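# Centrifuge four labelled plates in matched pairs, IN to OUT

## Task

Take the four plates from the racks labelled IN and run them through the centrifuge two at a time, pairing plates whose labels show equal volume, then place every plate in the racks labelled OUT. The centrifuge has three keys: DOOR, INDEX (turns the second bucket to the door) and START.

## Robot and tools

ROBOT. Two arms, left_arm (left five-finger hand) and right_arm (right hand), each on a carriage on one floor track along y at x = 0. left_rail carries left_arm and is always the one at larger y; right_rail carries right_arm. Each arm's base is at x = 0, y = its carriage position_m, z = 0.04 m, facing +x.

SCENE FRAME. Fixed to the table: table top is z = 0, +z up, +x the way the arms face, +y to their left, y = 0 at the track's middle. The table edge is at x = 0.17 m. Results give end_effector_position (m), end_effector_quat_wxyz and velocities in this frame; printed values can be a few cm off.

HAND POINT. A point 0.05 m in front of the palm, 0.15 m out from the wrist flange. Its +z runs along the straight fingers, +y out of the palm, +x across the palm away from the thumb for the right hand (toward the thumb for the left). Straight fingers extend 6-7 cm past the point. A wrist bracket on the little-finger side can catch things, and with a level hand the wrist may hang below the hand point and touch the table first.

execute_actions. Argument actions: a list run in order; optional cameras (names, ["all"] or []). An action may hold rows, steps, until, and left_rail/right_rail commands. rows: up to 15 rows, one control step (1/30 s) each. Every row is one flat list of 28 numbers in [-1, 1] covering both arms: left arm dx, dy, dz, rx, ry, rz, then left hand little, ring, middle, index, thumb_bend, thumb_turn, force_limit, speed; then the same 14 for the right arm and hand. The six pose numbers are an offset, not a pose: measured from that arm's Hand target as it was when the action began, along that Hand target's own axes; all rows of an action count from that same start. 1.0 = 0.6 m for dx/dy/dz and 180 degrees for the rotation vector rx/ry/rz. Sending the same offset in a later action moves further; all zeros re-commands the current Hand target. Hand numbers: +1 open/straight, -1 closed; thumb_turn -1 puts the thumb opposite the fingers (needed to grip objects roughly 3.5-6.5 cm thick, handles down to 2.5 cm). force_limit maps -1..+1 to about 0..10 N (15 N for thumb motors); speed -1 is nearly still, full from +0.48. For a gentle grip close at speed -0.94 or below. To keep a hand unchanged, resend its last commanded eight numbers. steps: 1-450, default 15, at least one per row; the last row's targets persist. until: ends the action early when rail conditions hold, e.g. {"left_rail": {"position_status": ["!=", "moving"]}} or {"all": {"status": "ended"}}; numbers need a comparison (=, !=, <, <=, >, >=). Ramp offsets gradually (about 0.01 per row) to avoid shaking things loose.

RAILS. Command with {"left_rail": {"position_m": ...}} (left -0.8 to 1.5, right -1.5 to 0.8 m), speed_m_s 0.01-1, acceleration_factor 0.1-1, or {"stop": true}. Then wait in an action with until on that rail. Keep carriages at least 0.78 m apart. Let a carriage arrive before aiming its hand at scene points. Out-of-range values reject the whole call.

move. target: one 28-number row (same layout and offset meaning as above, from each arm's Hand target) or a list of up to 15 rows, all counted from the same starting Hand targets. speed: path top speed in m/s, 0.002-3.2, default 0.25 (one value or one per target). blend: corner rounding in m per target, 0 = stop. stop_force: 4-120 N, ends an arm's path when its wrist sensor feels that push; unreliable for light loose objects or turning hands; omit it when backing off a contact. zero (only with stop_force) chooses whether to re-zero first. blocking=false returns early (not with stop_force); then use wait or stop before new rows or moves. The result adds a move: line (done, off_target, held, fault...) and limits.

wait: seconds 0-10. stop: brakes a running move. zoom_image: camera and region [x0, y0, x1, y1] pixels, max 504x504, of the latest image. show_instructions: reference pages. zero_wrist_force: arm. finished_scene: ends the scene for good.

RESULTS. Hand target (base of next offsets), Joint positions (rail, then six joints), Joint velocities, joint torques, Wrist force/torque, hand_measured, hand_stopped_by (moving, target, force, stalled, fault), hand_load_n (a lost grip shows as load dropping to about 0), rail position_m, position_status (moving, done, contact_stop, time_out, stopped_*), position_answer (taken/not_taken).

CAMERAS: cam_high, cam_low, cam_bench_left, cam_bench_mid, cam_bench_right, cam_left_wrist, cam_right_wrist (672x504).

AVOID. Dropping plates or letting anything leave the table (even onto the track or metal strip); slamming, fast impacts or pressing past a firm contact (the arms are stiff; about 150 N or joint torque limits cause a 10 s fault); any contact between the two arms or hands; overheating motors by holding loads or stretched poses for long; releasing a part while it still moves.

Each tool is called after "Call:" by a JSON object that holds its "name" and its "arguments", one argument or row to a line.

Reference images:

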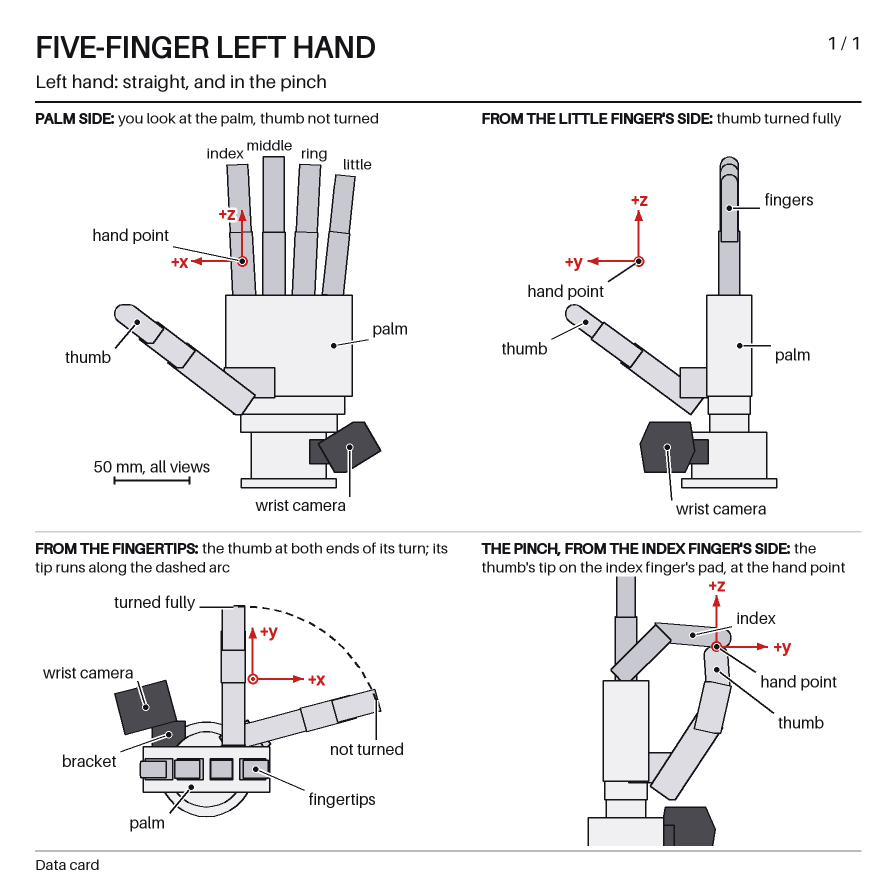

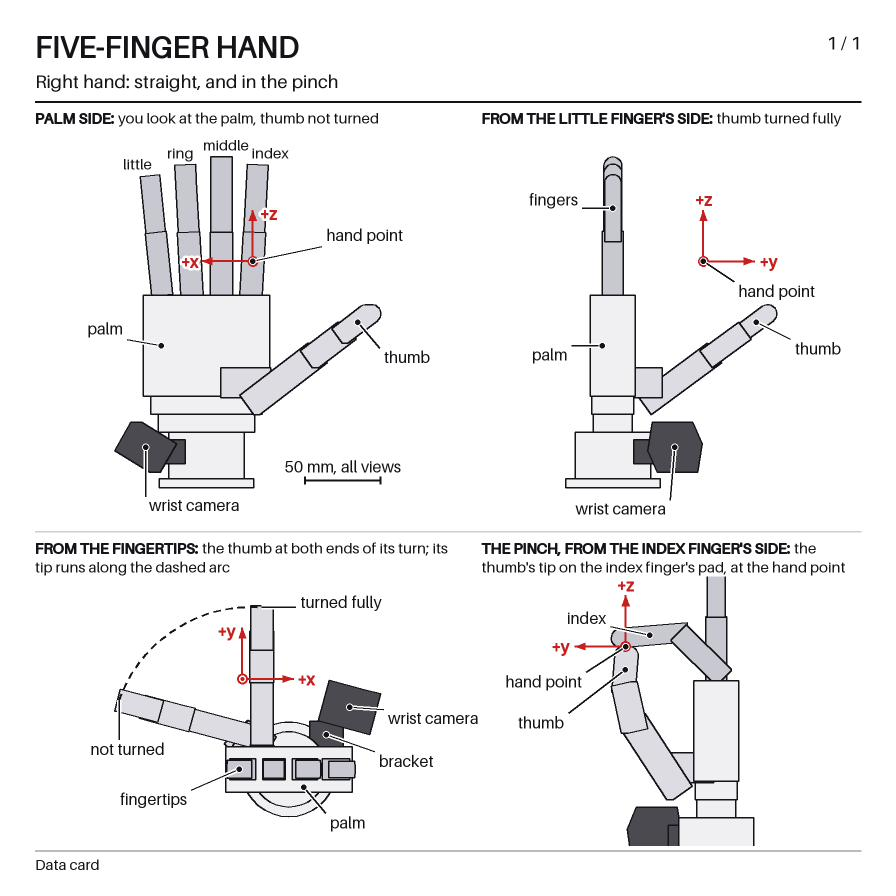

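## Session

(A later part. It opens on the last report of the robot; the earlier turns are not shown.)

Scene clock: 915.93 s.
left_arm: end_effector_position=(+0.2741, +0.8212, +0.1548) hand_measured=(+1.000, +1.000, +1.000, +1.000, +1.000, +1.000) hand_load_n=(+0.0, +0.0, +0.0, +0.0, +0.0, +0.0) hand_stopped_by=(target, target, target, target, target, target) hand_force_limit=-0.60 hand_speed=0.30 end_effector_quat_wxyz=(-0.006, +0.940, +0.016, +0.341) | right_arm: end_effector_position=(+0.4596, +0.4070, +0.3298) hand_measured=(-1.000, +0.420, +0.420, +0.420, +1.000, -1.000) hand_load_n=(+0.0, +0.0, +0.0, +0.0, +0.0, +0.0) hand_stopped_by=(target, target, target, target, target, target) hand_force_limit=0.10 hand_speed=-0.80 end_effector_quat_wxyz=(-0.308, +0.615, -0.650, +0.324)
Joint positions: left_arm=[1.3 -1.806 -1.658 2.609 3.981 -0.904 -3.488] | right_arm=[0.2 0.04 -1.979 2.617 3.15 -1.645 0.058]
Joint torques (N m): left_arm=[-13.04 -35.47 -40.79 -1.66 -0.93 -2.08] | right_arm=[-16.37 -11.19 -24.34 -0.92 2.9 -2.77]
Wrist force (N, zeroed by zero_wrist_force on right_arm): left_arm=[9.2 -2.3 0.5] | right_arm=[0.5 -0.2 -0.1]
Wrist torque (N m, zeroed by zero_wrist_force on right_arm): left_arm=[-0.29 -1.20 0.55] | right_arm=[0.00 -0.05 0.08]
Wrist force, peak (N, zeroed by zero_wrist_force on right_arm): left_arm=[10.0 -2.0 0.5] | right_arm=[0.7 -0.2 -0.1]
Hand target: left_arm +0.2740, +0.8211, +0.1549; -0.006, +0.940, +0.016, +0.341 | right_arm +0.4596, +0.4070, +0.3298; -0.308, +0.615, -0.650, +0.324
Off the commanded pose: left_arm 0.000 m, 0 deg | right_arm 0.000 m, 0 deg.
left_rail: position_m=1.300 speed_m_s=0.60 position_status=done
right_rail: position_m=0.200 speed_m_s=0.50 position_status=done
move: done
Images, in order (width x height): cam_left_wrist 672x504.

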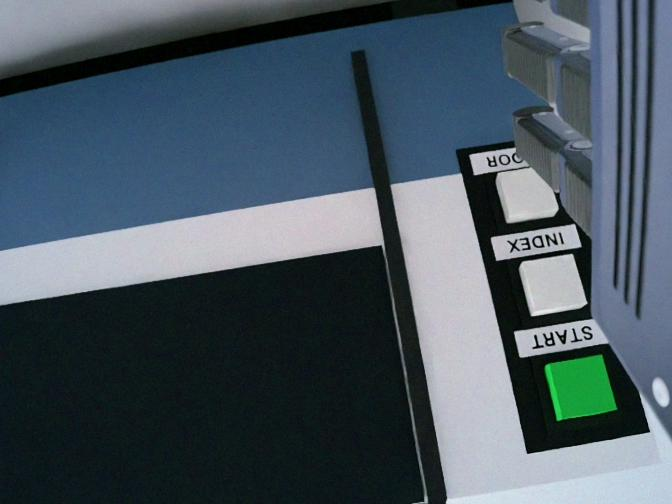

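Call:
{"name": "wait", "arguments": {
  "seconds": 10
}}

Call:
{"name": "wait", "arguments": {
  "seconds": 8.3
}}

Call:
{"name": "move", "arguments": {
  "target": [0.0896,0.0037,0.0747,0,0,0,1,1,1,1,1,1,-0.6,0.3,0,0,0,0,0,0,-1,0.42,0.42,0.42,1,-1,0.1,-0.8],
  "speed": 0.03,
  "stop_force": 8
}}

Call:
{"name": "move", "arguments": {
  "target": [-0.0512,-0.0021,-0.0426,0,0,0,1,1,1,1,1,1,-0.6,0.3,0,0,0,0,0,0,-1,0.42,0.42,0.42,1,-1,0.1,-0.8],
  "speed": 0.12,
  "cameras": ["cam_left_wrist"]
}}

Scene clock: 926.37 s.
left_arm: end_effector_position=(+0.2740, +0.8211, +0.1549) hand_measured=(+1.000, +1.000, +1.000, +1.000, +1.000, +1.000) hand_load_n=(+0.0, +0.5, +0.0, +0.0, +0.0, +0.0) hand_stopped_by=(target, target, target, target, target, target) hand_force_limit=-0.60 hand_speed=0.30 end_effector_quat_wxyz=(-0.006, +0.940, +0.016, +0.341) | right_arm: end_effector_position=(+0.4596, +0.4070, +0.3298) hand_measured=(-1.000, +0.420, +0.420, +0.420, +1.000, -1.000) hand_load_n=(+0.0, -0.5, +0.0, +0.0, +0.0, +0.0) hand_stopped_by=(target, target, target, target, target, target) hand_force_limit=0.10 hand_speed=-0.80 end_effector_quat_wxyz=(-0.308, +0.615, -0.650, +0.324)
Joint positions: left_arm=[1.3 -1.806 -1.658 2.609 3.981 -0.904 -3.488] | right_arm=[0.2 0.04 -1.979 2.617 3.15 -1.645 0.058]
Joint torques (N m): left_arm=[-10.16 -35 -41.47 -1.5 -0.85 -2.07] | right_arm=[-16.84 -11.33 -24.59 -1.14 2.92 -2.82]
Wrist force (N, zeroed by zero_wrist_force on right_arm): left_arm=[9.4 -2.3 0.6] | right_arm=[0.4 0.0 0.3]
Wrist torque (N m, zeroed by zero_wrist_force on right_arm): left_arm=[-0.30 -1.23 0.56] | right_arm=[0.01 -0.04 0.09]
Wrist force, peak (N, zeroed by zero_wrist_force on right_arm): left_arm=[9.7 -2.4 1.0] | right_arm=[0.7 -0.6 0.2]
Hand target: left_arm +0.2740, +0.8211, +0.1549; -0.006, +0.940, +0.016, +0.341 | right_arm +0.4596, +0.4070, +0.3298; -0.308, +0.615, -0.650, +0.324
Off the commanded pose: left_arm 0.000 m, 0 deg | right_arm 0.000 m, 0 deg.
left_rail: position_m=1.300 speed_m_s=0.60 position_status=done
right_rail: position_m=0.200 speed_m_s=0.50 position_status=done
wait: 10.00 s; at rest from the start

Scene clock: 934.67 s.
left_arm: end_effector_position=(+0.2740, +0.8211, +0.1549) hand_measured=(+1.000, +1.000, +1.000, +1.000, +1.000, +1.000) hand_load_n=(+0.0, +0.0, +0.0, +0.0, +0.0, +0.0) hand_stopped_by=(target, target, target, target, target, target) hand_force_limit=-0.60 hand_speed=0.30 end_effector_quat_wxyz=(-0.006, +0.940, +0.016, +0.341) | right_arm: end_effector_position=(+0.4596, +0.4070, +0.3298) hand_measured=(-1.000, +0.420, +0.420, +0.420, +1.000, -1.000) hand_load_n=(+0.0, +0.0, +0.0, +0.0, +0.0, +0.0) hand_stopped_by=(target, target, target, target, target, target) hand_force_limit=0.10 hand_speed=-0.80 end_effector_quat_wxyz=(-0.308, +0.615, -0.650, +0.324)
Joint positions: left_arm=[1.3 -1.806 -1.658 2.609 3.981 -0.904 -3.488] | right_arm=[0.2 0.04 -1.979 2.617 3.15 -1.645 0.058]
Joint torques (N m): left_arm=[-9.89 -35.92 -41.75 -1.36 -0.29 -2.23] | right_arm=[-15.91 -11.99 -25.41 -1.16 2.62 -2.87]
Wrist force (N, zeroed by zero_wrist_force on right_arm): left_arm=[9.3 -2.3 0.5] | right_arm=[0.3 0.0 0.2]
Wrist torque (N m, zeroed by zero_wrist_force on right_arm): left_arm=[-0.29 -1.22 0.56] | right_arm=[0.01 -0.03 0.08]
Wrist force, peak (N, zeroed by zero_wrist_force on right_arm): left_arm=[9.8 -2.8 0.7] | right_arm=[0.7 -0.5 0.1]
Hand target: left_arm +0.2740, +0.8211, +0.1549; -0.006, +0.940, +0.016, +0.341 | right_arm +0.4596, +0.4070, +0.3298; -0.308, +0.615, -0.650, +0.324
Off the commanded pose: left_arm 0.000 m, 0 deg | right_arm 0.000 m, 0 deg.
left_rail: position_m=1.300 speed_m_s=0.60 position_status=done
right_rail: position_m=0.200 speed_m_s=0.50 position_status=done
wait: 8.30 s

Scene clock: 937.23 s.
left_arm: end_effector_position=(+0.3139, +0.8213, +0.1550) hand_measured=(+1.000, +1.000, +1.000, +1.000, +1.000, +1.000) hand_load_n=(+0.0, +0.0, +0.5, -1.5, -0.5, +0.0) hand_stopped_by=(target, target, target, target, target, target) hand_force_limit=-0.60 hand_speed=0.30 end_effector_quat_wxyz=(-0.006, +0.940, +0.016, +0.341) | right_arm: end_effector_position=(+0.4596, +0.4070, +0.3298) hand_measured=(-1.000, +0.420, +0.420, +0.420, +1.000, -1.000) hand_load_n=(+0.0, +0.0, +0.0, +0.0, +0.0, +0.0) hand_stopped_by=(target, target, target, target, target, target) hand_force_limit=0.10 hand_speed=-0.80 end_effector_quat_wxyz=(-0.308, +0.615, -0.650, +0.324)
Joint positions: left_arm=[1.3 -1.708 -1.621 2.603 3.872 -0.887 -3.365] | right_arm=[0.2 0.04 -1.979 2.617 3.15 -1.645 0.058]
Joint torques (N m): left_arm=[-3.97 -37.3 -15.29 -0.83 0.44 -2.15] | right_arm=[-16.16 -11.66 -24.37 -1.14 2.54 -3.09]
Wrist force (N, zeroed by zero_wrist_force on right_arm): left_arm=[3.9 -1.5 -5.0] | right_arm=[0.2 0.0 0.1]
Wrist torque (N m, zeroed by zero_wrist_force on right_arm): left_arm=[-0.01 -1.60 0.26] | right_arm=[0.03 -0.01 0.08]
Wrist force, peak (N, zeroed by zero_wrist_force on right_arm): left_arm=[-5.4 -1.8 -16.7] | right_arm=[0.5 -0.6 -0.2]
Hand target: left_arm +0.3139, +0.8213, +0.1550; -0.006, +0.940, +0.016, +0.341 (not the last commanded pose) | right_arm +0.4596, +0.4070, +0.3298; -0.308, +0.615, -0.650, +0.324
Off the commanded pose: left_arm 0.030 m, 0 deg | right_arm 0.000 m, 0 deg.
left_rail: position_m=1.300 speed_m_s=0.60 position_status=done
right_rail: position_m=0.200 speed_m_s=0.50 position_status=done
move: contact (left_arm)

Scene clock: 938.27 s.
left_arm: end_effector_position=(+0.2740, +0.8212, +0.1548) hand_measured=(+1.000, +1.000, +1.000, +1.000, +1.000, +1.000) hand_load_n=(+0.0, +0.0, +0.0, +0.0, +0.0, +0.0) hand_stopped_by=(target, target, target, target, target, target) hand_force_limit=-0.60 hand_speed=0.30 end_effector_quat_wxyz=(-0.006, +0.940, +0.016, +0.341) | right_arm: end_effector_position=(+0.4596, +0.4070, +0.3298) hand_measured=(-1.000, +0.420, +0.420, +0.420, +1.000, -1.000) hand_load_n=(+0.0, +0.0, +0.0, +0.0, +0.0, +0.0) hand_stopped_by=(target, target, target, target, target, target) hand_force_limit=0.10 hand_speed=-0.80 end_effector_quat_wxyz=(-0.308, +0.615, -0.650, +0.324)
Joint positions: left_arm=[1.3 -1.806 -1.659 2.609 3.982 -0.904 -3.488] | right_arm=[0.2 0.04 -1.979 2.617 3.15 -1.645 0.058]
Joint torques (N m): left_arm=[-8.31 -33.66 -40.61 -1 -1.2 -1.81] | right_arm=[-16.14 -13.87 -24.57 -1.46 2.46 -2.82]
Wrist force (N, zeroed by zero_wrist_force on right_arm): left_arm=[9.2 -1.8 0.8] | right_arm=[0.5 0.0 -0.2]
Wrist torque (N m, zeroed by zero_wrist_force on right_arm): left_arm=[-0.23 -1.19 0.53] | right_arm=[0.04 -0.04 0.09]
Wrist force, peak (N, zeroed by zero_wrist_force on right_arm): left_arm=[9.6 -1.6 1.0] | right_arm=[0.4 -0.2 0.5]
Hand target: left_arm +0.2739, +0.8211, +0.1549; -0.006, +0.940, +0.016, +0.341 | right_arm +0.4596, +0.4070, +0.3298; -0.308, +0.615, -0.650, +0.324
Off the commanded pose: left_arm 0.000 m, 0 deg | right_arm 0.000 m, 0 deg.
left_rail: position_m=1.300 speed_m_s=0.60 position_status=done
right_rail: position_m=0.200 speed_m_s=0.50 position_status=done
move: done
Images, in order (width x height): cam_left_wrist 672x504.

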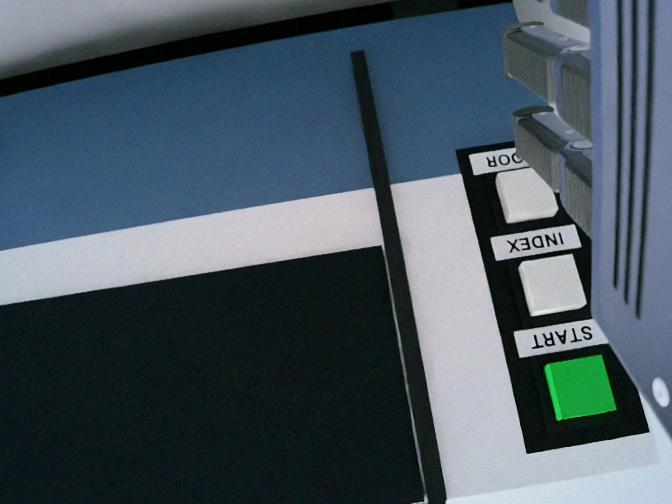

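Call:
{"name": "wait", "arguments": {
  "seconds": 1,
  "cameras": ["cam_left_wrist"]
}}

Scene clock: 939.37 s.
left_arm: end_effector_position=(+0.2739, +0.8211, +0.1549) hand_measured=(+1.000, +1.000, +1.000, +1.000, +1.000, +1.000) hand_load_n=(+0.5, +0.0, -0.5, +0.0, +0.0, +0.0) hand_stopped_by=(target, target, target, target, target, target) hand_force_limit=-0.60 hand_speed=0.30 end_effector_quat_wxyz=(-0.006, +0.940, +0.016, +0.341) | right_arm: end_effector_position=(+0.4596, +0.4070, +0.3298) hand_measured=(-1.000, +0.420, +0.420, +0.420, +1.000, -1.000) hand_load_n=(+0.0, +0.0, +0.0, +0.0, +0.0, +0.0) hand_stopped_by=(target, target, target, target, target, target) hand_force_limit=0.10 hand_speed=-0.80 end_effector_quat_wxyz=(-0.308, +0.615, -0.650, +0.324)
Joint positions: left_arm=[1.3 -1.806 -1.659 2.608 3.982 -0.904 -3.489] | right_arm=[0.2 0.04 -1.979 2.617 3.15 -1.645 0.058]
Joint torques (N m): left_arm=[-8.91 -36.82 -41.63 -1.38 -1.02 -2.25] | right_arm=[-16.25 -12.67 -25.16 -1.44 2.61 -2.96]
Wrist force (N, zeroed by zero_wrist_force on right_arm): left_arm=[9.1 -1.8 0.8] | right_arm=[0.4 -0.2 0.1]
Wrist torque (N m, zeroed by zero_wrist_force on right_arm): left_arm=[-0.23 -1.18 0.54] | right_arm=[-0.01 -0.05 0.08]
Wrist force, peak (N, zeroed by zero_wrist_force on right_arm): left_arm=[9.4 -2.1 0.6] | right_arm=[0.4 -0.6 -0.2]
Hand target: left_arm +0.2739, +0.8211, +0.1549; -0.006, +0.940, +0.016, +0.341 | right_arm +0.4596, +0.4070, +0.3298; -0.308, +0.615, -0.650, +0.324
Off the commanded pose: left_arm 0.000 m, 0 deg | right_arm 0.000 m, 0 deg.
left_rail: position_m=1.300 speed_m_s=0.60 position_status=done
right_rail: position_m=0.200 speed_m_s=0.50 position_status=done
wait: 1.00 s
Images, in order (width x height): cam_left_wrist 672x504.

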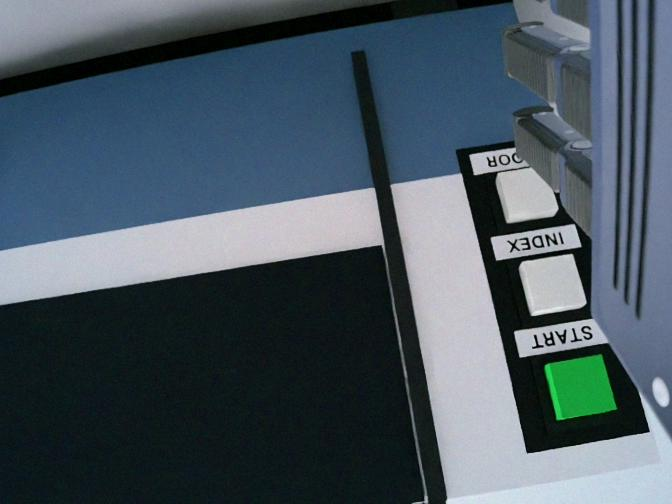

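Call:
{"name": "wait", "arguments": {
  "seconds": 1.5
}}

Call:
{"name": "move", "arguments": {
  "target": [0.0896,0.0037,0.0747,0,0,0,1,1,1,1,1,1,-0.6,0.3,0,0,0,0,0,0,-1,0.42,0.42,0.42,1,-1,0.1,-0.8],
  "speed": 0.03,
  "stop_force": 8
}}

Call:
{"name": "move", "arguments": {
  "target": [-0.0512,-0.0021,-0.0426,0,0,0,1,1,1,1,1,1,-0.6,0.3,0,0,0,0,0,0,-1,0.42,0.42,0.42,1,-1,0.1,-0.8],
  "speed": 0.12,
  "cameras": ["cam_left_wrist"]
}}

Scene clock: 941.07 s.
left_arm: end_effector_position=(+0.2739, +0.8211, +0.1549) hand_measured=(+1.000, +1.000, +1.000, +1.000, +1.000, +1.000) hand_load_n=(+0.0, +0.0, +0.0, +0.0, -0.5, +0.0) hand_stopped_by=(target, target, target, target, target, target) hand_force_limit=-0.60 hand_speed=0.30 end_effector_quat_wxyz=(-0.006, +0.940, +0.016, +0.341) | right_arm: end_effector_position=(+0.4596, +0.4070, +0.3298) hand_measured=(-1.000, +0.420, +0.420, +0.420, +1.000, -1.000) hand_load_n=(+0.0, +0.0, +0.0, +0.0, +0.0, +0.0) hand_stopped_by=(target, target, target, target, target, target) hand_force_limit=0.10 hand_speed=-0.80 end_effector_quat_wxyz=(-0.308, +0.615, -0.650, +0.324)
Joint positions: left_arm=[1.3 -1.806 -1.659 2.608 3.982 -0.904 -3.489] | right_arm=[0.2 0.04 -1.979 2.617 3.15 -1.645 0.058]
Joint torques (N m): left_arm=[-10.31 -36.42 -40.72 -1.06 -0.99 -2.39] | right_arm=[-14.93 -11.02 -24.7 -1.21 2.37 -3.08]
Wrist force (N, zeroed by zero_wrist_force on right_arm): left_arm=[9.1 -1.8 0.7] | right_arm=[0.2 -0.3 -0.1]
Wrist torque (N m, zeroed by zero_wrist_force on right_arm): left_arm=[-0.22 -1.19 0.53] | right_arm=[-0.02 0.01 0.06]
Wrist force, peak (N, zeroed by zero_wrist_force on right_arm): left_arm=[9.4 -2.2 0.5] | right_arm=[0.4 -0.6 -0.3]
Hand target: left_arm +0.2739, +0.8211, +0.1549; -0.006, +0.940, +0.016, +0.341 | right_arm +0.4596, +0.4070, +0.3298; -0.308, +0.615, -0.650, +0.324
Off the commanded pose: left_arm 0.000 m, 0 deg | right_arm 0.000 m, 0 deg.
left_rail: position_m=1.300 speed_m_s=0.60 position_status=done
right_rail: position_m=0.200 speed_m_s=0.50 position_status=done
wait: 1.50 s; at rest from the start

Scene clock: 943.63 s.
left_arm: end_effector_position=(+0.3138, +0.8214, +0.1550) hand_measured=(+1.000, +1.000, +1.000, +1.000, +1.000, +1.000) hand_load_n=(+0.0, +0.0, +0.0, -1.5, +0.0, +0.0) hand_stopped_by=(target, target, target, target, target, target) hand_force_limit=-0.60 hand_speed=0.30 end_effector_quat_wxyz=(-0.006, +0.940, +0.017, +0.341) | right_arm: end_effector_position=(+0.4596, +0.4070, +0.3298) hand_measured=(-1.000, +0.420, +0.420, +0.420, +1.000, -1.000) hand_load_n=(+0.5, +0.0, +0.0, +0.0, +0.0, +0.0) hand_stopped_by=(target, target, target, target, target, target) hand_force_limit=0.10 hand_speed=-0.80 end_effector_quat_wxyz=(-0.308, +0.615, -0.650, +0.324)
Joint positions: left_arm=[1.3 -1.709 -1.621 2.603 3.873 -0.887 -3.366] | right_arm=[0.2 0.04 -1.979 2.617 3.15 -1.645 0.058]
Joint torques (N m): left_arm=[-6.79 -37.32 -14.86 -0.91 0.22 -2.21] | right_arm=[-18.07 -11.74 -24.74 -1.13 2.48 -2.83]
Wrist force (N, zeroed by zero_wrist_force on right_arm): left_arm=[4.7 -1.0 -4.4] | right_arm=[0.3 -0.1 0.0]
Wrist torque (N m, zeroed by zero_wrist_force on right_arm): left_arm=[0.03 -1.57 0.28] | right_arm=[0.01 -0.02 0.08]
Wrist force, peak (N, zeroed by zero_wrist_force on right_arm): left_arm=[-4.4 -1.6 -15.3] | right_arm=[1.0 -0.3 -0.3]
Hand target: left_arm +0.3138, +0.8214, +0.1550; -0.006, +0.940, +0.017, +0.341 (not the last commanded pose) | right_arm +0.4596, +0.4070, +0.3298; -0.308, +0.615, -0.650, +0.324
Off the commanded pose: left_arm 0.030 m, 0 deg | right_arm 0.000 m, 0 deg.
left_rail: position_m=1.300 speed_m_s=0.60 position_status=done
right_rail: position_m=0.200 speed_m_s=0.50 position_status=done
move: contact (left_arm)

Scene clock: 944.67 s.
left_arm: end_effector_position=(+0.2739, +0.8213, +0.1549) hand_measured=(+1.000, +1.000, +1.000, +1.000, +1.000, +1.000) hand_load_n=(+0.0, +0.0, +0.0, +0.0, +0.0, +0.0) hand_stopped_by=(target, target, target, target, target, target) hand_force_limit=-0.60 hand_speed=0.30 end_effector_quat_wxyz=(-0.006, +0.940, +0.017, +0.341) | right_arm: end_effector_position=(+0.4596, +0.4070, +0.3298) hand_measured=(-1.000, +0.420, +0.420, +0.420, +1.000, -1.000) hand_load_n=(+0.0, +0.0, +0.0, +0.0, +0.0, +0.0) hand_stopped_by=(target, target, target, target, target, target) hand_force_limit=0.10 hand_speed=-0.80 end_effector_quat_wxyz=(-0.308, +0.615, -0.650, +0.324)
Joint positions: left_arm=[1.3 -1.807 -1.659 2.609 3.983 -0.904 -3.489] | right_arm=[0.2 0.04 -1.979 2.617 3.15 -1.645 0.058]
Joint torques (N m): left_arm=[-12.05 -35.99 -41.64 -1.45 -0.88 -2.08] | right_arm=[-16.7 -12.48 -24.22 -1.35 2.2 -2.91]
Wrist force (N, zeroed by zero_wrist_force on right_arm): left_arm=[9.5 -1.7 0.7] | right_arm=[0.3 -0.2 -0.2]
Wrist torque (N m, zeroed by zero_wrist_force on right_arm): left_arm=[-0.20 -1.24 0.55] | right_arm=[0.00 -0.01 0.08]
Wrist force, peak (N, zeroed by zero_wrist_force on right_arm): left_arm=[9.8 -1.9 0.9] | right_arm=[0.6 -0.6 -0.3]
Hand target: left_arm +0.2738, +0.8212, +0.1549; -0.006, +0.940, +0.017, +0.341 | right_arm +0.4596, +0.4070, +0.3298; -0.308, +0.615, -0.650, +0.324
Off the commanded pose: left_arm 0.000 m, 0 deg | right_arm 0.000 m, 0 deg.
left_rail: position_m=1.300 speed_m_s=0.60 position_status=done
right_rail: position_m=0.200 speed_m_s=0.50 position_status=done
move: done
Images, in order (width x height): cam_left_wrist 672x504.

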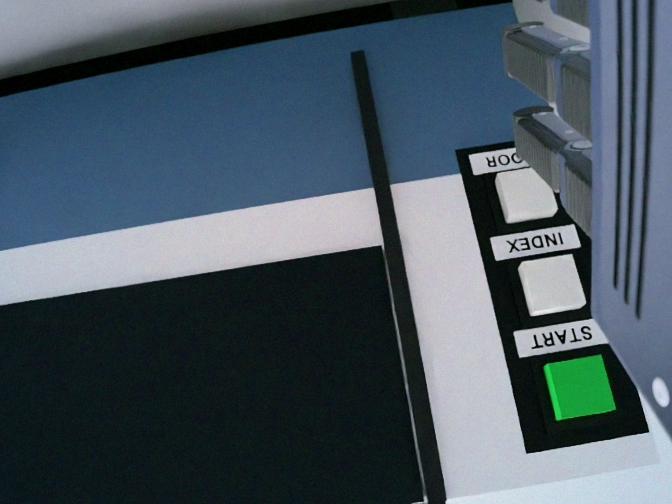

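Call:
{"name": "wait", "arguments": {
  "seconds": 1,
  "cameras": ["cam_left_wrist","cam_high"]
}}

Scene clock: 945.80 s.
left_arm: end_effector_position=(+0.2738, +0.8212, +0.1549) hand_measured=(+1.000, +1.000, +1.000, +1.000, +1.000, +1.000) hand_load_n=(+0.0, +0.5, +0.0, +0.0, +0.0, +0.0) hand_stopped_by=(target, target, target, target, target, target) hand_force_limit=-0.60 hand_speed=0.30 end_effector_quat_wxyz=(-0.006, +0.940, +0.017, +0.341) | right_arm: end_effector_position=(+0.4596, +0.4070, +0.3298) hand_measured=(-1.000, +0.420, +0.420, +0.420, +1.000, -1.000) hand_load_n=(+0.0, +0.0, +0.0, +0.0, +0.0, +0.0) hand_stopped_by=(target, target, target, target, target, target) hand_force_limit=0.10 hand_speed=-0.80 end_effector_quat_wxyz=(-0.308, +0.615, -0.650, +0.324)
Joint positions: left_arm=[1.3 -1.807 -1.659 2.608 3.983 -0.904 -3.489] | right_arm=[0.2 0.04 -1.979 2.617 3.15 -1.645 0.058]
Joint torques (N m): left_arm=[-8.56 -34.44 -42.52 -1.2 -0.97 -2.37] | right_arm=[-14 -12.62 -24.82 -1.35 2.13 -2.7]
Wrist force (N, zeroed by zero_wrist_force on right_arm): left_arm=[9.4 -1.9 0.6] | right_arm=[0.4 0.0 -0.1]
Wrist torque (N m, zeroed by zero_wrist_force on right_arm): left_arm=[-0.24 -1.23 0.55] | right_arm=[0.05 -0.02 0.09]
Wrist force, peak (N, zeroed by zero_wrist_force on right_arm): left_arm=[9.8 -1.8 0.9] | right_arm=[0.7 -0.6 -0.1]
Hand target: left_arm +0.2738, +0.8212, +0.1549; -0.006, +0.940, +0.017, +0.341 | right_arm +0.4596, +0.4070, +0.3298; -0.308, +0.615, -0.650, +0.324
Off the commanded pose: left_arm 0.000 m, 0 deg | right_arm 0.000 m, 0 deg.
left_rail: position_m=1.300 speed_m_s=0.60 position_status=done
right_rail: position_m=0.200 speed_m_s=0.50 position_status=done
wait: 1.00 s
Images, in order (width x height): cam_high 672x504, cam_left_wrist 672x504.

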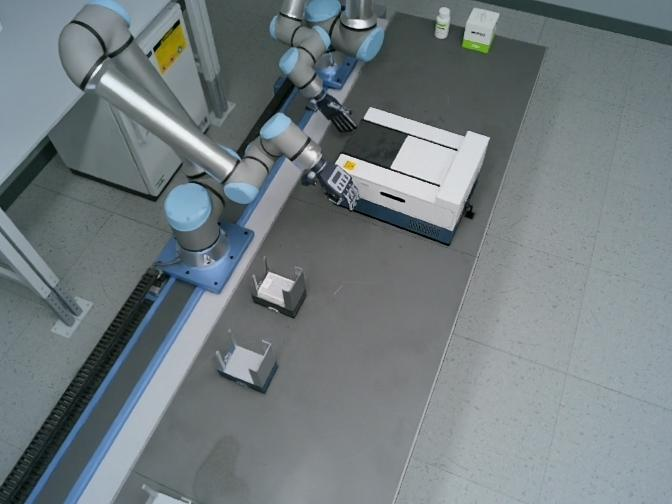

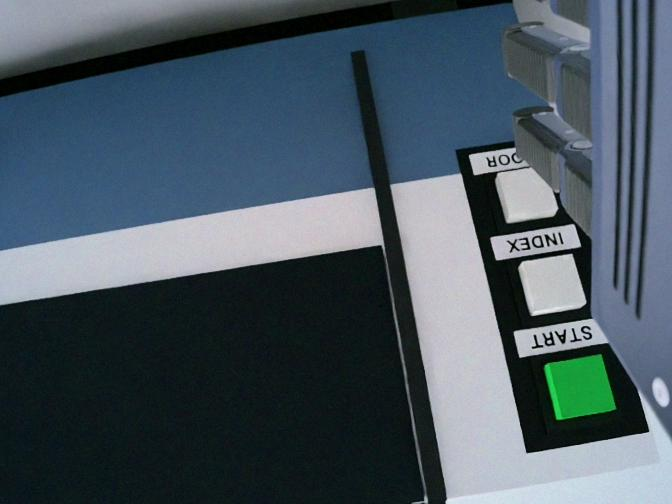

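Call:
{"name": "wait", "arguments": {
  "seconds": 1
}}

Call:
{"name": "move", "arguments": {
  "target": [0.0896,0.0037,0.0747,0,0,0,1,1,1,1,1,1,-0.6,0.3,0,0,0,0,0,0,-1,0.42,0.42,0.42,1,-1,0.1,-0.8],
  "speed": 0.03,
  "stop_force": 10
}}

Call:
{"name": "move", "arguments": {
  "target": [-0.0512,-0.0021,-0.0426,0,0,0,1,1,1,1,1,1,-0.6,0.3,0,0,0,0,0,0,-1,0.42,0.42,0.42,1,-1,0.1,-0.8],
  "speed": 0.12,
  "cameras": ["cam_left_wrist"]
}}

Scene clock: 947.07 s.
left_arm: end_effector_position=(+0.2738, +0.8212, +0.1549) hand_measured=(+1.000, +1.000, +1.000, +1.000, +1.000, +1.000) hand_load_n=(-0.5, +0.0, +0.0, +0.0, +0.0, +0.0) hand_stopped_by=(target, target, target, target, target, target) hand_force_limit=-0.60 hand_speed=0.30 end_effector_quat_wxyz=(-0.006, +0.940, +0.017, +0.341) | right_arm: end_effector_position=(+0.4596, +0.4070, +0.3298) hand_measured=(-1.000, +0.420, +0.420, +0.420, +1.000, -1.000) hand_load_n=(+0.5, +0.0, +0.0, +0.0, +0.0, +0.0) hand_stopped_by=(target, target, target, target, target, target) hand_force_limit=0.10 hand_speed=-0.80 end_effector_quat_wxyz=(-0.308, +0.615, -0.650, +0.324)
Joint positions: left_arm=[1.3 -1.807 -1.659 2.608 3.983 -0.904 -3.489] | right_arm=[0.2 0.04 -1.979 2.617 3.15 -1.645 0.058]
Joint torques (N m): left_arm=[-9.77 -36.48 -41.66 -1.31 -0.9 -2.05] | right_arm=[-16.49 -12.14 -25.24 -1.4 2.15 -2.79]
Wrist force (N, zeroed by zero_wrist_force on right_arm): left_arm=[9.4 -2.0 0.5] | right_arm=[0.5 -0.2 -0.4]
Wrist torque (N m, zeroed by zero_wrist_force on right_arm): left_arm=[-0.24 -1.24 0.55] | right_arm=[0.02 -0.04 0.08]
Wrist force, peak (N, zeroed by zero_wrist_force on right_arm): left_arm=[9.7 -1.9 0.9] | right_arm=[0.3 -0.7 -0.1]
Hand target: left_arm +0.2738, +0.8212, +0.1549; -0.006, +0.940, +0.017, +0.341 | right_arm +0.4596, +0.4070, +0.3298; -0.308, +0.615, -0.650, +0.324
Off the commanded pose: left_arm 0.000 m, 0 deg | right_arm 0.000 m, 0 deg.
left_rail: position_m=1.300 speed_m_s=0.60 position_status=done
right_rail: position_m=0.200 speed_m_s=0.50 position_status=done
wait: 1.00 s; at rest from the start

Scene clock: 949.63 s.
left_arm: end_effector_position=(+0.3142, +0.8214, +0.1551) hand_measured=(+1.000, +1.000, +1.000, +1.000, +1.000, +1.000) hand_load_n=(+0.0, +0.0, +0.0, -1.5, +0.0, +0.0) hand_stopped_by=(target, target, target, target, target, target) hand_force_limit=-0.60 hand_speed=0.30 end_effector_quat_wxyz=(-0.006, +0.940, +0.017, +0.341) | right_arm: end_effector_position=(+0.4596, +0.4070, +0.3298) hand_measured=(-1.000, +0.420, +0.420, +0.420, +1.000, -1.000) hand_load_n=(+0.0, +0.0, +0.0, +0.0, +0.0, +0.5) hand_stopped_by=(target, target, target, target, target, target) hand_force_limit=0.10 hand_speed=-0.80 end_effector_quat_wxyz=(-0.308, +0.615, -0.650, +0.324)
Joint positions: left_arm=[1.3 -1.708 -1.621 2.603 3.873 -0.887 -3.365] | right_arm=[0.2 0.04 -1.979 2.617 3.15 -1.645 0.058]
Joint torques (N m): left_arm=[-5.91 -37.74 -14.72 -0.9 1.08 -2.43] | right_arm=[-15.96 -12.53 -24.76 -1.52 2.12 -2.65]
Wrist force (N, zeroed by zero_wrist_force on right_arm): left_arm=[2.1 -1.3 -7.1] | right_arm=[0.3 -0.3 -0.1]
Wrist torque (N m, zeroed by zero_wrist_force on right_arm): left_arm=[0.16 -1.73 0.14] | right_arm=[-0.02 -0.01 0.07]
Wrist force, peak (N, zeroed by zero_wrist_force on right_arm): left_arm=[-8.6 -1.5 -20.9] | right_arm=[0.7 -0.6 -0.2]
Hand target: left_arm +0.3142, +0.8214, +0.1551; -0.006, +0.940, +0.017, +0.341 (not the last commanded pose) | right_arm +0.4596, +0.4070, +0.3298; -0.308, +0.615, -0.650, +0.324
Off the commanded pose: left_arm 0.030 m, 0 deg | right_arm 0.000 m, 0 deg.
left_rail: position_m=1.300 speed_m_s=0.60 position_status=done
right_rail: position_m=0.200 speed_m_s=0.50 position_status=done
move: contact (left_arm)

Scene clock: 950.67 s.
left_arm: end_effector_position=(+0.2743, +0.8214, +0.1549) hand_measured=(+1.000, +1.000, +1.000, +1.000, +1.000, +1.000) hand_load_n=(+0.0, +0.0, +0.0, +0.0, +0.0, +0.0) hand_stopped_by=(target, target, target, target, target, target) hand_force_limit=-0.60 hand_speed=0.30 end_effector_quat_wxyz=(-0.006, +0.940, +0.017, +0.341) | right_arm: end_effector_position=(+0.4596, +0.4070, +0.3298) hand_measured=(-1.000, +0.420, +0.420, +0.420, +1.000, -1.000) hand_load_n=(+0.0, +0.0, +0.0, +0.0, +0.0, +0.0) hand_stopped_by=(target, target, target, target, target, target) hand_force_limit=0.10 hand_speed=-0.80 end_effector_quat_wxyz=(-0.308, +0.615, -0.650, +0.324)
Joint positions: left_arm=[1.3 -1.806 -1.659 2.608 3.982 -0.904 -3.488] | right_arm=[0.2 0.04 -1.979 2.617 3.15 -1.645 0.058]
Joint torques (N m): left_arm=[-9.8 -34.84 -42.5 -1.88 -1.49 -2.19] | right_arm=[-16.26 -12.08 -24.97 -1.37 2.21 -2.86]
Wrist force (N, zeroed by zero_wrist_force on right_arm): left_arm=[8.9 -1.6 0.6] | right_arm=[0.2 -0.1 -0.2]
Wrist torque (N m, zeroed by zero_wrist_force on right_arm): left_arm=[-0.18 -1.15 0.51] | right_arm=[0.03 0.00 0.08]
Wrist force, peak (N, zeroed by zero_wrist_force on right_arm): left_arm=[9.6 -1.4 0.8] | right_arm=[0.8 -0.2 -0.2]
Hand target: left_arm +0.2742, +0.8213, +0.1550; -0.006, +0.940, +0.017, +0.341 | right_arm +0.4596, +0.4070, +0.3298; -0.308, +0.615, -0.650, +0.324
Off the commanded pose: left_arm 0.000 m, 0 deg | right_arm 0.000 m, 0 deg.
left_rail: position_m=1.300 speed_m_s=0.60 position_status=done
right_rail: position_m=0.200 speed_m_s=0.50 position_status=done
move: done
Images, in order (width x height): cam_left_wrist 672x504.

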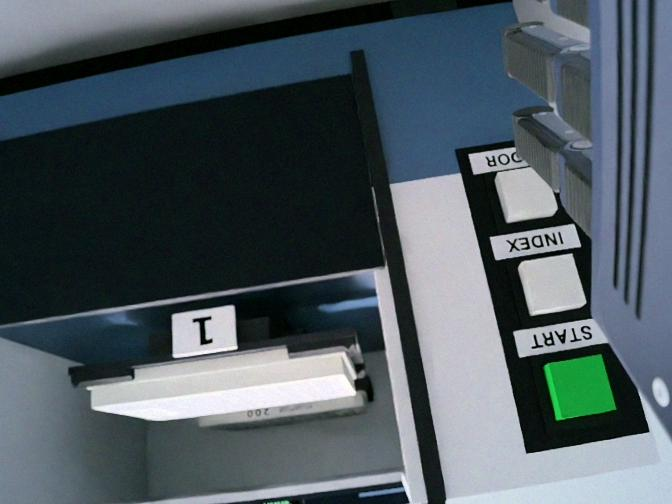

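Call:
{"name": "move", "arguments": {
  "target": [
    [-0.0213,-0.0545,-0.3742,0,0,0,1,1,1,1,1,1,-0.6,0.3,-0.5838,0.0703,0.0157,0,-0.0009,-0.0007,-1,0.42,0.42,0.42,1,-1,0.1,-0.8],
    [-0.0213,-0.0545,-0.3742,0,0,0,1,1,1,1,1,1,-0.6,0.3,-0.5832,0.2163,0.1246,0,-0.0009,-0.0007,-1,0.42,0.42,0.42,1,-1,0.1,-0.8]
  ],
  "speed": [0.25,0.12],
  "blend": [0.02,0],
  "cameras": ["cam_left_wrist"]
}}

Call:
{"name": "zero_wrist_force", "arguments": {
  "arm": "right_arm"
}}

Call:
{"name": "move", "arguments": {
  "target": [0,0,0,0,0,0,1,1,1,1,1,1,-0.6,0.3,0,0.0198,0.0147,0,0,0,-1,0.42,0.42,0.42,1,-1,0.1,-0.8],
  "speed": 0.02,
  "stop_force": 5
}}

Call:
{"name": "move", "arguments": {
  "target": [0,0,0,0,0,0,1,1,1,1,1,1,-0.6,0.3,-0.0005,-0.006,0.008,0,0,0,-1,0.42,0.42,0.42,1,-1,0.1,-0.8],
  "speed": 0.01,
  "stop_force": 4
}}

Scene clock: 954.90 s.
left_arm: end_effector_position=(+0.1193, +0.8485, +0.3190) hand_measured=(+1.000, +1.000, +1.000, +1.000, +1.000, +1.000) hand_load_n=(+0.0, +0.0, +0.0, +0.0, +0.0, +0.0) hand_stopped_by=(target, target, target, target, target, target) hand_force_limit=-0.60 hand_speed=0.30 end_effector_quat_wxyz=(-0.006, +0.940, +0.017, +0.341) | right_arm: end_effector_position=(+0.4604, +0.7576, +0.1816) hand_measured=(-1.000, +0.420, +0.420, +0.420, +1.000, -1.000) hand_load_n=(+0.0, +0.0, +0.0, +0.0, -0.5, +0.0) hand_stopped_by=(target, target, target, target, target, target) hand_force_limit=0.10 hand_speed=-0.80 end_effector_quat_wxyz=(-0.308, +0.616, -0.648, +0.324)
Joint positions: left_arm=[1.3 -2.207 -2.029 2.407 4.815 -1.045 -3.945] | right_arm=[0.2 0.795 -1.245 2.276 2.956 -2.212 0.596]
Joint torques (N m): left_arm=[-9.96 -18.48 -56.45 -0.44 -1.47 -2.34] | right_arm=[11.22 -34.18 -12.04 -7.33 -4.53 -2.95]
Wrist force (N, zeroed by zero_wrist_force on right_arm): left_arm=[9.2 -1.3 0.4] | right_arm=[-0.2 0.2 -0.3]
Wrist torque (N m, zeroed by zero_wrist_force on right_arm): left_arm=[-0.15 -1.25 0.41] | right_arm=[0.05 0.06 0.00]
Wrist force, peak (N, zeroed by zero_wrist_force on right_arm): left_arm=[9.4 -1.7 1.6] | right_arm=[1.9 -0.3 0.3]
Hand target: left_arm +0.1193, +0.8485, +0.3190; -0.006, +0.940, +0.017, +0.341 | right_arm +0.4604, +0.7576, +0.1815; -0.308, +0.616, -0.648, +0.324
Off the commanded pose: left_arm 0.000 m, 0 deg | right_arm 0.000 m, 0 deg.
left_rail: position_m=1.300 speed_m_s=0.60 position_status=done
right_rail: position_m=0.200 speed_m_s=0.50 position_status=done
move: done
Images, in order (width x height): cam_left_wrist 672x504.

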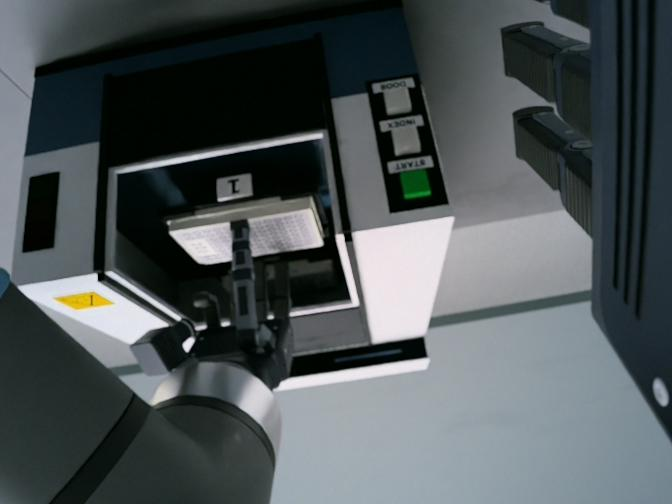

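Wrist force sensor zeroed.

Scene clock: 956.60 s.
left_arm: end_effector_position=(+0.1193, +0.8485, +0.3190) hand_measured=(+1.000, +1.000, +1.000, +1.000, +1.000, +1.000) hand_load_n=(+0.0, +0.0, +0.0, +0.0, +0.0, +0.0) hand_stopped_by=(target, target, target, target, target, target) hand_force_limit=-0.60 hand_speed=0.30 end_effector_quat_wxyz=(-0.006, +0.940, +0.017, +0.341) | right_arm: end_effector_position=(+0.4604, +0.7576, +0.1667) hand_measured=(-1.000, +0.420, +0.420, +0.420, +1.000, -1.000) hand_load_n=(+0.0, +0.0, +0.0, +0.0, +0.0, +0.0) hand_stopped_by=(target, target, target, target, target, target) hand_force_limit=0.10 hand_speed=-0.80 end_effector_quat_wxyz=(-0.308, +0.616, -0.648, +0.324)
Joint positions: left_arm=[1.3 -2.207 -2.029 2.407 4.815 -1.045 -3.945] | right_arm=[0.2 0.795 -1.217 2.281 2.924 -2.212 0.596]
Joint torques (N m): left_arm=[-9.85 -19.25 -55.84 -0.32 -1.38 -2.11] | right_arm=[12.26 -37.86 -11.51 -6.42 -4.41 -0.43]
Wrist force (N, zeroed by zero_wrist_force on right_arm): left_arm=[9.0 -1.5 0.3] | right_arm=[0.4 0.0 -0.1]
Wrist torque (N m, zeroed by zero_wrist_force on right_arm): left_arm=[-0.17 -1.22 0.40] | right_arm=[0.00 -0.06 0.02]
Wrist force, peak (N, zeroed by zero_wrist_force on right_arm): left_arm=[9.3 -1.6 0.0] | right_arm=[0.5 -0.2 0.6]
Hand target: left_arm +0.1193, +0.8485, +0.3190; -0.006, +0.940, +0.017, +0.341 | right_arm +0.4604, +0.7576, +0.1667; -0.308, +0.616, -0.648, +0.324
Off the commanded pose: left_arm 0.000 m, 0 deg | right_arm 0.000 m, 0 deg.
left_rail: position_m=1.300 speed_m_s=0.60 position_status=done
right_rail: position_m=0.200 speed_m_s=0.50 position_status=done
move: done

Scene clock: 958.27 s.
left_arm: end_effector_position=(+0.1193, +0.8485, +0.3190) hand_measured=(+1.000, +1.000, +1.000, +1.000, +1.000, +1.000) hand_load_n=(+0.0, +0.0, +0.0, +0.0, +0.0, +0.0) hand_stopped_by=(target, target, target, target, target, target) hand_force_limit=-0.60 hand_speed=0.30 end_effector_quat_wxyz=(-0.006, +0.940, +0.017, +0.341) | right_arm: end_effector_position=(+0.4645, +0.7576, +0.1667) hand_measured=(-1.000, +0.420, +0.420, +0.420, +1.000, -1.000) hand_load_n=(+0.0, +0.0, +0.0, +0.0, +1.0, +0.0) hand_stopped_by=(target, target, target, target, target, target) hand_force_limit=0.10 hand_speed=-0.80 end_effector_quat_wxyz=(-0.308, +0.616, -0.648, +0.324)
Joint positions: left_arm=[1.3 -2.207 -2.029 2.407 4.815 -1.045 -3.945] | right_arm=[0.2 0.79 -1.214 2.277 2.923 -2.208 0.591]
Joint torques (N m): left_arm=[-8.95 -19.28 -56.1 -0.26 -1.14 -2.3] | right_arm=[10.99 -63.33 -13.33 -0.89 -4.86 2.3]
Wrist force (N, zeroed by zero_wrist_force on right_arm): left_arm=[9.1 -1.7 0.2] | right_arm=[0.4 1.6 -4.4]
Wrist torque (N m, zeroed by zero_wrist_force on right_arm): left_arm=[-0.19 -1.24 0.42] | right_arm=[-0.18 0.01 -0.05]
Wrist force, peak (N, zeroed by zero_wrist_force on right_arm): left_arm=[9.3 -1.3 0.6] | right_arm=[0.7 3.0 -7.8]
Hand target: left_arm +0.1193, +0.8485, +0.3190; -0.006, +0.940, +0.017, +0.341 | right_arm +0.4645, +0.7576, +0.1667; -0.308, +0.616, -0.648, +0.324 (not the last commanded pose)
Off the commanded pose: left_arm 0.000 m, 0 deg | right_arm 0.002 m, 0 deg.
left_rail: position_m=1.300 speed_m_s=0.60 position_status=done
right_rail: position_m=0.200 speed_m_s=0.50 position_status=done
move: contact (right_arm)

Call:
{"name": "execute_actions", "arguments": {
  "actions": [
    {"rows":[[0,0,0,0,0,0,1,1,1,1,1,1,-0.6,0.3,0,0,0,0,0,0,-1,0.2,0.2,0.2,1,-1,-0.5,-0.92]],"steps":110},
    {"rows":[[0,0,0,0,0,0,1,1,1,1,1,1,-0.6,0.3,0,0,0,0,0,0,-1,0.1,0.1,0.1,1,-1,0.1,-0.94]],"steps":60}
  ]
}}

Call:
{"name": "move", "arguments": {
  "target": [
    [0,0,0,0,0,0,1,1,1,1,1,1,-0.6,0.3,0,-0.0267,-0.02,0,0,0,-1,0.1,0.1,0.1,1,-1,0.1,-0.94],
    [0,0,0,0,0,0,1,1,1,1,1,1,-0.6,0.3,0,-0.1933,-0.1453,0,0,0,-1,0.1,0.1,0.1,1,-1,0.1,-0.94],
    [-0.0719,0.0638,0.2413,0,0,0,1,1,1,1,1,1,-0.6,0.3,0.5832,-0.2529,-0.1606,0,0,0,-1,0.1,0.1,0.1,1,-1,0.1,-0.94],
    [0.0665,0.0544,0.3455,0,0,0,1,1,1,1,1,1,-0.6,0.3,0.5832,-0.2529,-0.1606,0,0,0,-1,0.1,0.1,0.1,1,-1,0.1,-0.94]
  ],
  "speed": [0.02,0.12,0.25,0.12],
  "blend": [0.002,0.01,0.01,0],
  "cameras": ["cam_right_wrist"]
}}

Scene clock: 964.83 s.
left_arm: end_effector_position=(+0.1193, +0.8485, +0.3190) hand_measured=(+1.000, +1.000, +1.000, +1.000, +1.000, +1.000) hand_load_n=(+0.0, +0.0, +0.0, +0.0, -0.5, +0.0) hand_stopped_by=(target, target, target, target, target, target) hand_force_limit=-0.60 hand_speed=0.30 end_effector_quat_wxyz=(-0.006, +0.940, +0.017, +0.341) | right_arm: end_effector_position=(+0.4645, +0.7576, +0.1667) hand_measured=(-1.000, +0.308, +0.324, +0.314, +1.000, -1.000) hand_load_n=(+0.0, +6.0, +6.5, +5.0, +3.0, +3.0) hand_stopped_by=(target, force, force, force, target, target) hand_force_limit=0.10 hand_speed=-0.94 end_effector_quat_wxyz=(-0.308, +0.616, -0.648, +0.324)
Joint positions: left_arm=[1.3 -2.207 -2.029 2.407 4.815 -1.045 -3.945] | right_arm=[0.2 0.79 -1.214 2.277 2.923 -2.208 0.591]
Joint torques (N m): left_arm=[-8.66 -20.11 -56.23 -0.49 -1.26 -2.08] | right_arm=[10.51 -60.67 -16.28 -2.47 1.93 0.9]
Wrist force (N, zeroed by zero_wrist_force on right_arm): left_arm=[9.1 -1.2 0.1] | right_arm=[0.6 -1.9 0.1]
Wrist torque (N m, zeroed by zero_wrist_force on right_arm): left_arm=[-0.11 -1.25 0.41] | right_arm=[-0.01 -0.15 -0.12]
Wrist force, peak (N, zeroed by zero_wrist_force on right_arm): left_arm=[9.3 -1.5 0.2] | right_arm=[0.7 1.7 -4.8]
Hand target: left_arm +0.1193, +0.8485, +0.3190; -0.006, +0.940, +0.017, +0.341 | right_arm +0.4645, +0.7576, +0.1667; -0.308, +0.616, -0.648, +0.324
Off the commanded pose: left_arm 0.000 m, 0 deg | right_arm 0.000 m, 0 deg.
left_rail: position_m=1.300 speed_m_s=0.60 position_status=done
right_rail: position_m=0.200 speed_m_s=0.50 position_status=done

Scene clock: 969.83 s.
left_arm: end_effector_position=(+0.2839, +0.8217, +0.1855) hand_measured=(+1.000, +1.000, +1.000, +1.000, +1.000, +1.000) hand_load_n=(+0.0, +0.0, +0.0, -0.5, +0.0, +0.0) hand_stopped_by=(target, target, target, target, target, target) hand_force_limit=-0.60 hand_speed=0.30 end_effector_quat_wxyz=(-0.006, +0.940, +0.017, +0.341) | right_arm: end_effector_position=(+0.4609, +0.4072, +0.3455) hand_measured=(-1.000, +0.308, +0.324, +0.314, +1.000, -1.000) hand_load_n=(+0.0, +5.5, +6.0, +4.5, +3.0, +3.5) hand_stopped_by=(target, force, force, force, target, target) hand_force_limit=0.10 hand_speed=-0.94 end_effector_quat_wxyz=(-0.308, +0.616, -0.648, +0.324)
Joint positions: left_arm=[1.3 -1.782 -1.727 2.582 4.059 -0.899 -3.459] | right_arm=[0.2 0.039 -2.006 2.596 3.197 -1.641 0.054]
Joint torques (N m): left_arm=[3.03 -4.87 -33.37 -6.21 3.88 2.56] | right_arm=[-17.13 -11.14 -25.36 -0.81 3.33 -2.81]
Wrist force (N, zeroed by zero_wrist_force on right_arm): left_arm=[9.4 -1.3 0.6] | right_arm=[0.7 -0.3 0.6]
Wrist torque (N m, zeroed by zero_wrist_force on right_arm): left_arm=[-0.13 -1.24 0.42] | right_arm=[-0.08 -0.11 0.08]
Wrist force, peak (N, zeroed by zero_wrist_force on right_arm): left_arm=[9.9 -1.7 1.0] | right_arm=[-1.9 1.0 0.9]
Hand target: left_arm +0.2840, +0.8217, +0.1856; -0.006, +0.940, +0.017, +0.341 | right_arm +0.4609, +0.4072, +0.3455; -0.308, +0.616, -0.648, +0.324
Off the commanded pose: left_arm 0.000 m, 0 deg | right_arm 0.000 m, 0 deg.
left_rail: position_m=1.300 speed_m_s=0.60 position_status=done
right_rail: position_m=0.200 speed_m_s=0.50 position_status=done
move: done
Images, in order (width x height): cam_right_wrist 672x504.

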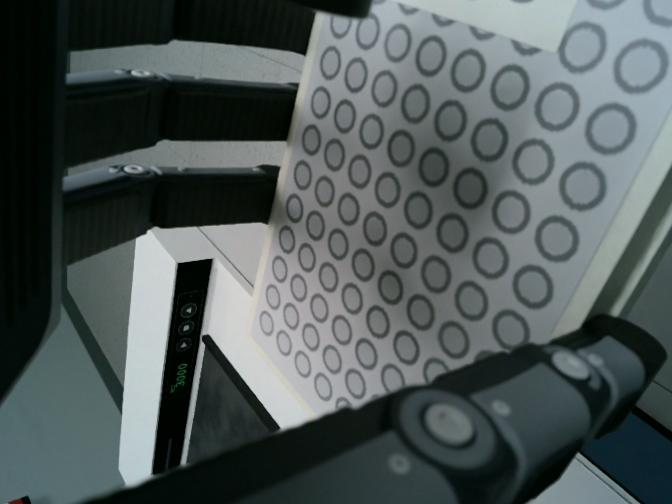

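Call:
{"name": "execute_actions", "arguments": {
  "actions": [
    {"right_rail":{"position_m":-0.525},"steps":240,"until":{"right_rail":{"position_status":["!=","moving"]}}}
  ]
}}

Call:
{"name": "move", "arguments": {
  "target": [0.0896,0.0037,0.0747,0,0,0,1,1,1,1,1,1,-0.6,0.3,0,0,0,0,0,0,-1,0.1,0.1,0.1,1,-1,0.1,-0.94],
  "speed": 0.03,
  "stop_force": 8
}}

Scene clock: 972.90 s.
left_arm: end_effector_position=(+0.2840, +0.8217, +0.1856) hand_measured=(+1.000, +1.000, +1.000, +1.000, +1.000, +1.000) hand_load_n=(+0.0, -0.5, +0.0, +0.0, +0.0, +0.0) hand_stopped_by=(target, target, target, target, target, target) hand_force_limit=-0.60 hand_speed=0.30 end_effector_quat_wxyz=(-0.006, +0.940, +0.017, +0.341) | right_arm: end_effector_position=(+0.4609, -0.3178, +0.3455) hand_measured=(-1.000, +0.308, +0.324, +0.314, +1.000, -1.000) hand_load_n=(+0.0, +5.5, +6.0, +5.0, +2.5, +3.5) hand_stopped_by=(target, force, force, force, target, target) hand_force_limit=0.10 hand_speed=-0.94 end_effector_quat_wxyz=(-0.308, +0.616, -0.648, +0.324)
Joint positions: left_arm=[1.3 -1.782 -1.727 2.582 4.059 -0.899 -3.459] | right_arm=[-0.525 0.039 -2.006 2.596 3.197 -1.641 0.054]
Joint torques (N m): left_arm=[8.75 -3.3 -44.8 -6.47 4.11 1.8] | right_arm=[-15.27 0.04 -31.45 -1.72 1.35 -2.82]
Wrist force (N, zeroed by zero_wrist_force on right_arm): left_arm=[9.2 -1.5 0.5] | right_arm=[1.0 -0.1 0.5]
Wrist torque (N m, zeroed by zero_wrist_force on right_arm): left_arm=[-0.16 -1.22 0.42] | right_arm=[-0.05 -0.14 0.11]
Wrist force, peak (N, zeroed by zero_wrist_force on right_arm): left_arm=[9.5 -1.4 0.1] | right_arm=[1.4 0.0 0.6]
Hand target: left_arm +0.2840, +0.8217, +0.1856; -0.006, +0.940, +0.017, +0.341 | right_arm +0.4609, -0.3178, +0.3455; -0.308, +0.616, -0.648, +0.324
Off the commanded pose: left_arm 0.000 m, 0 deg | right_arm 0.000 m, 0 deg.
left_rail: position_m=1.300 speed_m_s=0.60 position_status=done
right_rail: position_m=-0.525 speed_m_s=0.50 position_status=done

Scene clock: 975.13 s.
left_arm: end_effector_position=(+0.3140, +0.8219, +0.1857) hand_measured=(+1.000, +1.000, +1.000, +1.000, +1.000, +1.000) hand_load_n=(+0.0, +0.0, +0.0, -1.5, -0.5, +0.0) hand_stopped_by=(target, target, target, target, target, target) hand_force_limit=-0.60 hand_speed=0.30 end_effector_quat_wxyz=(-0.006, +0.940, +0.017, +0.341) | right_arm: end_effector_position=(+0.4609, -0.3178, +0.3455) hand_measured=(-1.000, +0.308, +0.324, +0.314, +1.000, -1.000) hand_load_n=(+0.0, +5.5, +6.5, +4.5, +3.0, +3.5) hand_stopped_by=(target, force, force, force, target, target) hand_force_limit=0.10 hand_speed=-0.94 end_effector_quat_wxyz=(-0.308, +0.616, -0.648, +0.324)
Joint positions: left_arm=[1.3 -1.709 -1.698 2.578 3.976 -0.887 -3.366] | right_arm=[-0.525 0.039 -2.006 2.596 3.197 -1.641 0.054]
Joint torques (N m): left_arm=[-7.53 -34.4 -18.68 -0.96 0.59 -2.24] | right_arm=[-11.95 6.09 -35.97 -2.14 -0.24 -2.97]
Wrist force (N, zeroed by zero_wrist_force on right_arm): left_arm=[3.7 -0.8 -5.0] | right_arm=[0.3 -0.4 0.7]
Wrist torque (N m, zeroed by zero_wrist_force on right_arm): left_arm=[0.12 -1.55 0.21] | right_arm=[-0.12 -0.05 0.05]
Wrist force, peak (N, zeroed by zero_wrist_force on right_arm): left_arm=[-5.9 -1.0 -16.4] | right_arm=[0.8 -0.1 0.9]
Hand target: left_arm +0.3140, +0.8219, +0.1857; -0.006, +0.940, +0.017, +0.341 (not the last commanded pose) | right_arm +0.4609, -0.3178, +0.3455; -0.308, +0.616, -0.648, +0.324
Off the commanded pose: left_arm 0.040 m, 0 deg | right_arm 0.000 m, 0 deg.
left_rail: position_m=1.300 speed_m_s=0.60 position_status=done
right_rail: position_m=-0.525 speed_m_s=0.50 position_status=done
move: contact (left_arm)

Call:
{"name": "move", "arguments": {
  "target": [
    [-0.0512,-0.0021,-0.0426,0,0,0,1,1,1,1,1,1,-0.6,0.3,-0.3163,0.0799,-0.0771,0,0.3869,0.2903,-1,0.1,0.1,0.1,1,-1,0.1,-0.94],
    [-0.1048,-0.0552,-0.3774,0,0,0,1,1,1,1,1,1,-0.6,0.3,-0.276,0.1854,-0.051,0,0.3869,0.2903,-1,0.1,0.1,0.1,1,-1,0.1,-0.94]
  ],
  "speed": [0.25,0.2],
  "blend": [0.015,0],
  "cameras": ["cam_high","cam_left_wrist","cam_right_wrist"]
}}

Scene clock: 980.70 s.
left_arm: end_effector_position=(+0.1194, +0.8480, +0.3190) hand_measured=(+1.000, +1.000, +1.000, +1.000, +1.000, +1.000) hand_load_n=(+0.0, +0.0, +0.0, +0.0, +0.0, +0.0) hand_stopped_by=(target, target, target, target, target, target) hand_force_limit=-0.60 hand_speed=0.30 end_effector_quat_wxyz=(-0.006, +0.940, +0.017, +0.341) | right_arm: end_effector_position=(+0.3781, -0.1477, +0.2751) hand_measured=(-1.000, +0.308, +0.324, +0.314, +1.000, -1.000) hand_load_n=(+0.0, +5.5, +6.5, +4.5, +3.0, +3.0) hand_stopped_by=(target, force, force, force, target, target) hand_force_limit=0.10 hand_speed=-0.94 end_effector_quat_wxyz=(+0.000, +0.000, +0.895, -0.447)
Joint positions: left_arm=[1.3 -2.206 -2.028 2.406 4.814 -1.044 -3.944] | right_arm=[-0.525 0.742 -1.51 1.999 4.955 -2.201 2.561]
Joint torques (N m): left_arm=[-8.42 -19.38 -55.76 -0.25 -1.11 -2.2] | right_arm=[12.6 -54.45 -25.15 -4.84 2.62 -1.8]
Wrist force (N, zeroed by zero_wrist_force on right_arm): left_arm=[9.0 -1.6 0.4] | right_arm=[0.3 -0.2 0.7]
Wrist torque (N m, zeroed by zero_wrist_force on right_arm): left_arm=[-0.19 -1.22 0.41] | right_arm=[-0.10 -0.09 -0.27]
Wrist force, peak (N, zeroed by zero_wrist_force on right_arm): left_arm=[9.5 -1.7 0.7] | right_arm=[1.3 -0.1 0.8]
Hand target: left_arm +0.1194, +0.8481, +0.3190; -0.006, +0.940, +0.017, +0.341 | right_arm +0.3781, -0.1477, +0.2751; +0.000, +0.000, +0.895, -0.447
Off the commanded pose: left_arm 0.000 m, 0 deg | right_arm 0.000 m, 0 deg.
left_rail: position_m=1.300 speed_m_s=0.60 position_status=done
right_rail: position_m=-0.525 speed_m_s=0.50 position_status=done
move: done
Images, in order (width x height): cam_high 672x504, cam_left_wrist 672x504, cam_right_wrist 672x504.

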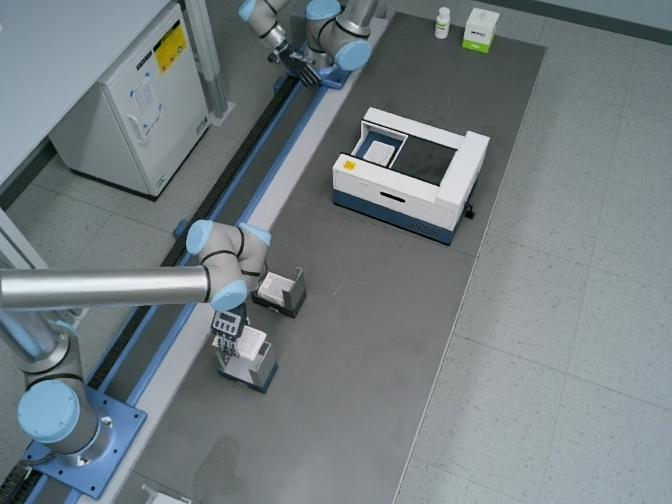

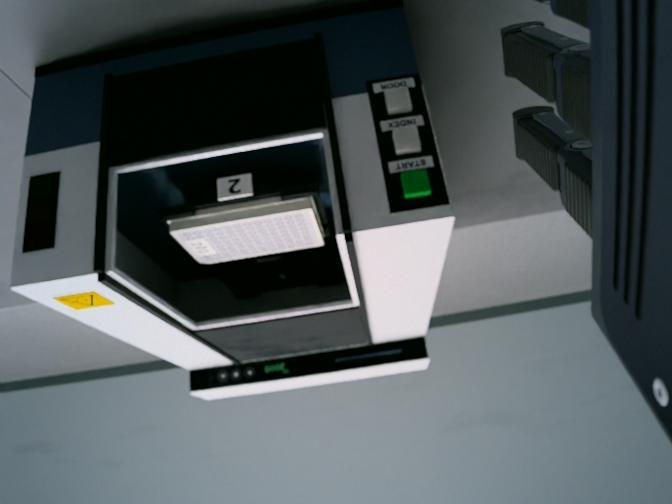

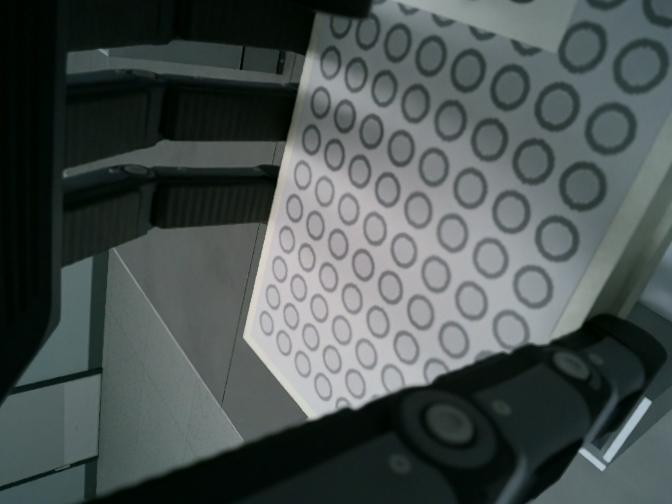

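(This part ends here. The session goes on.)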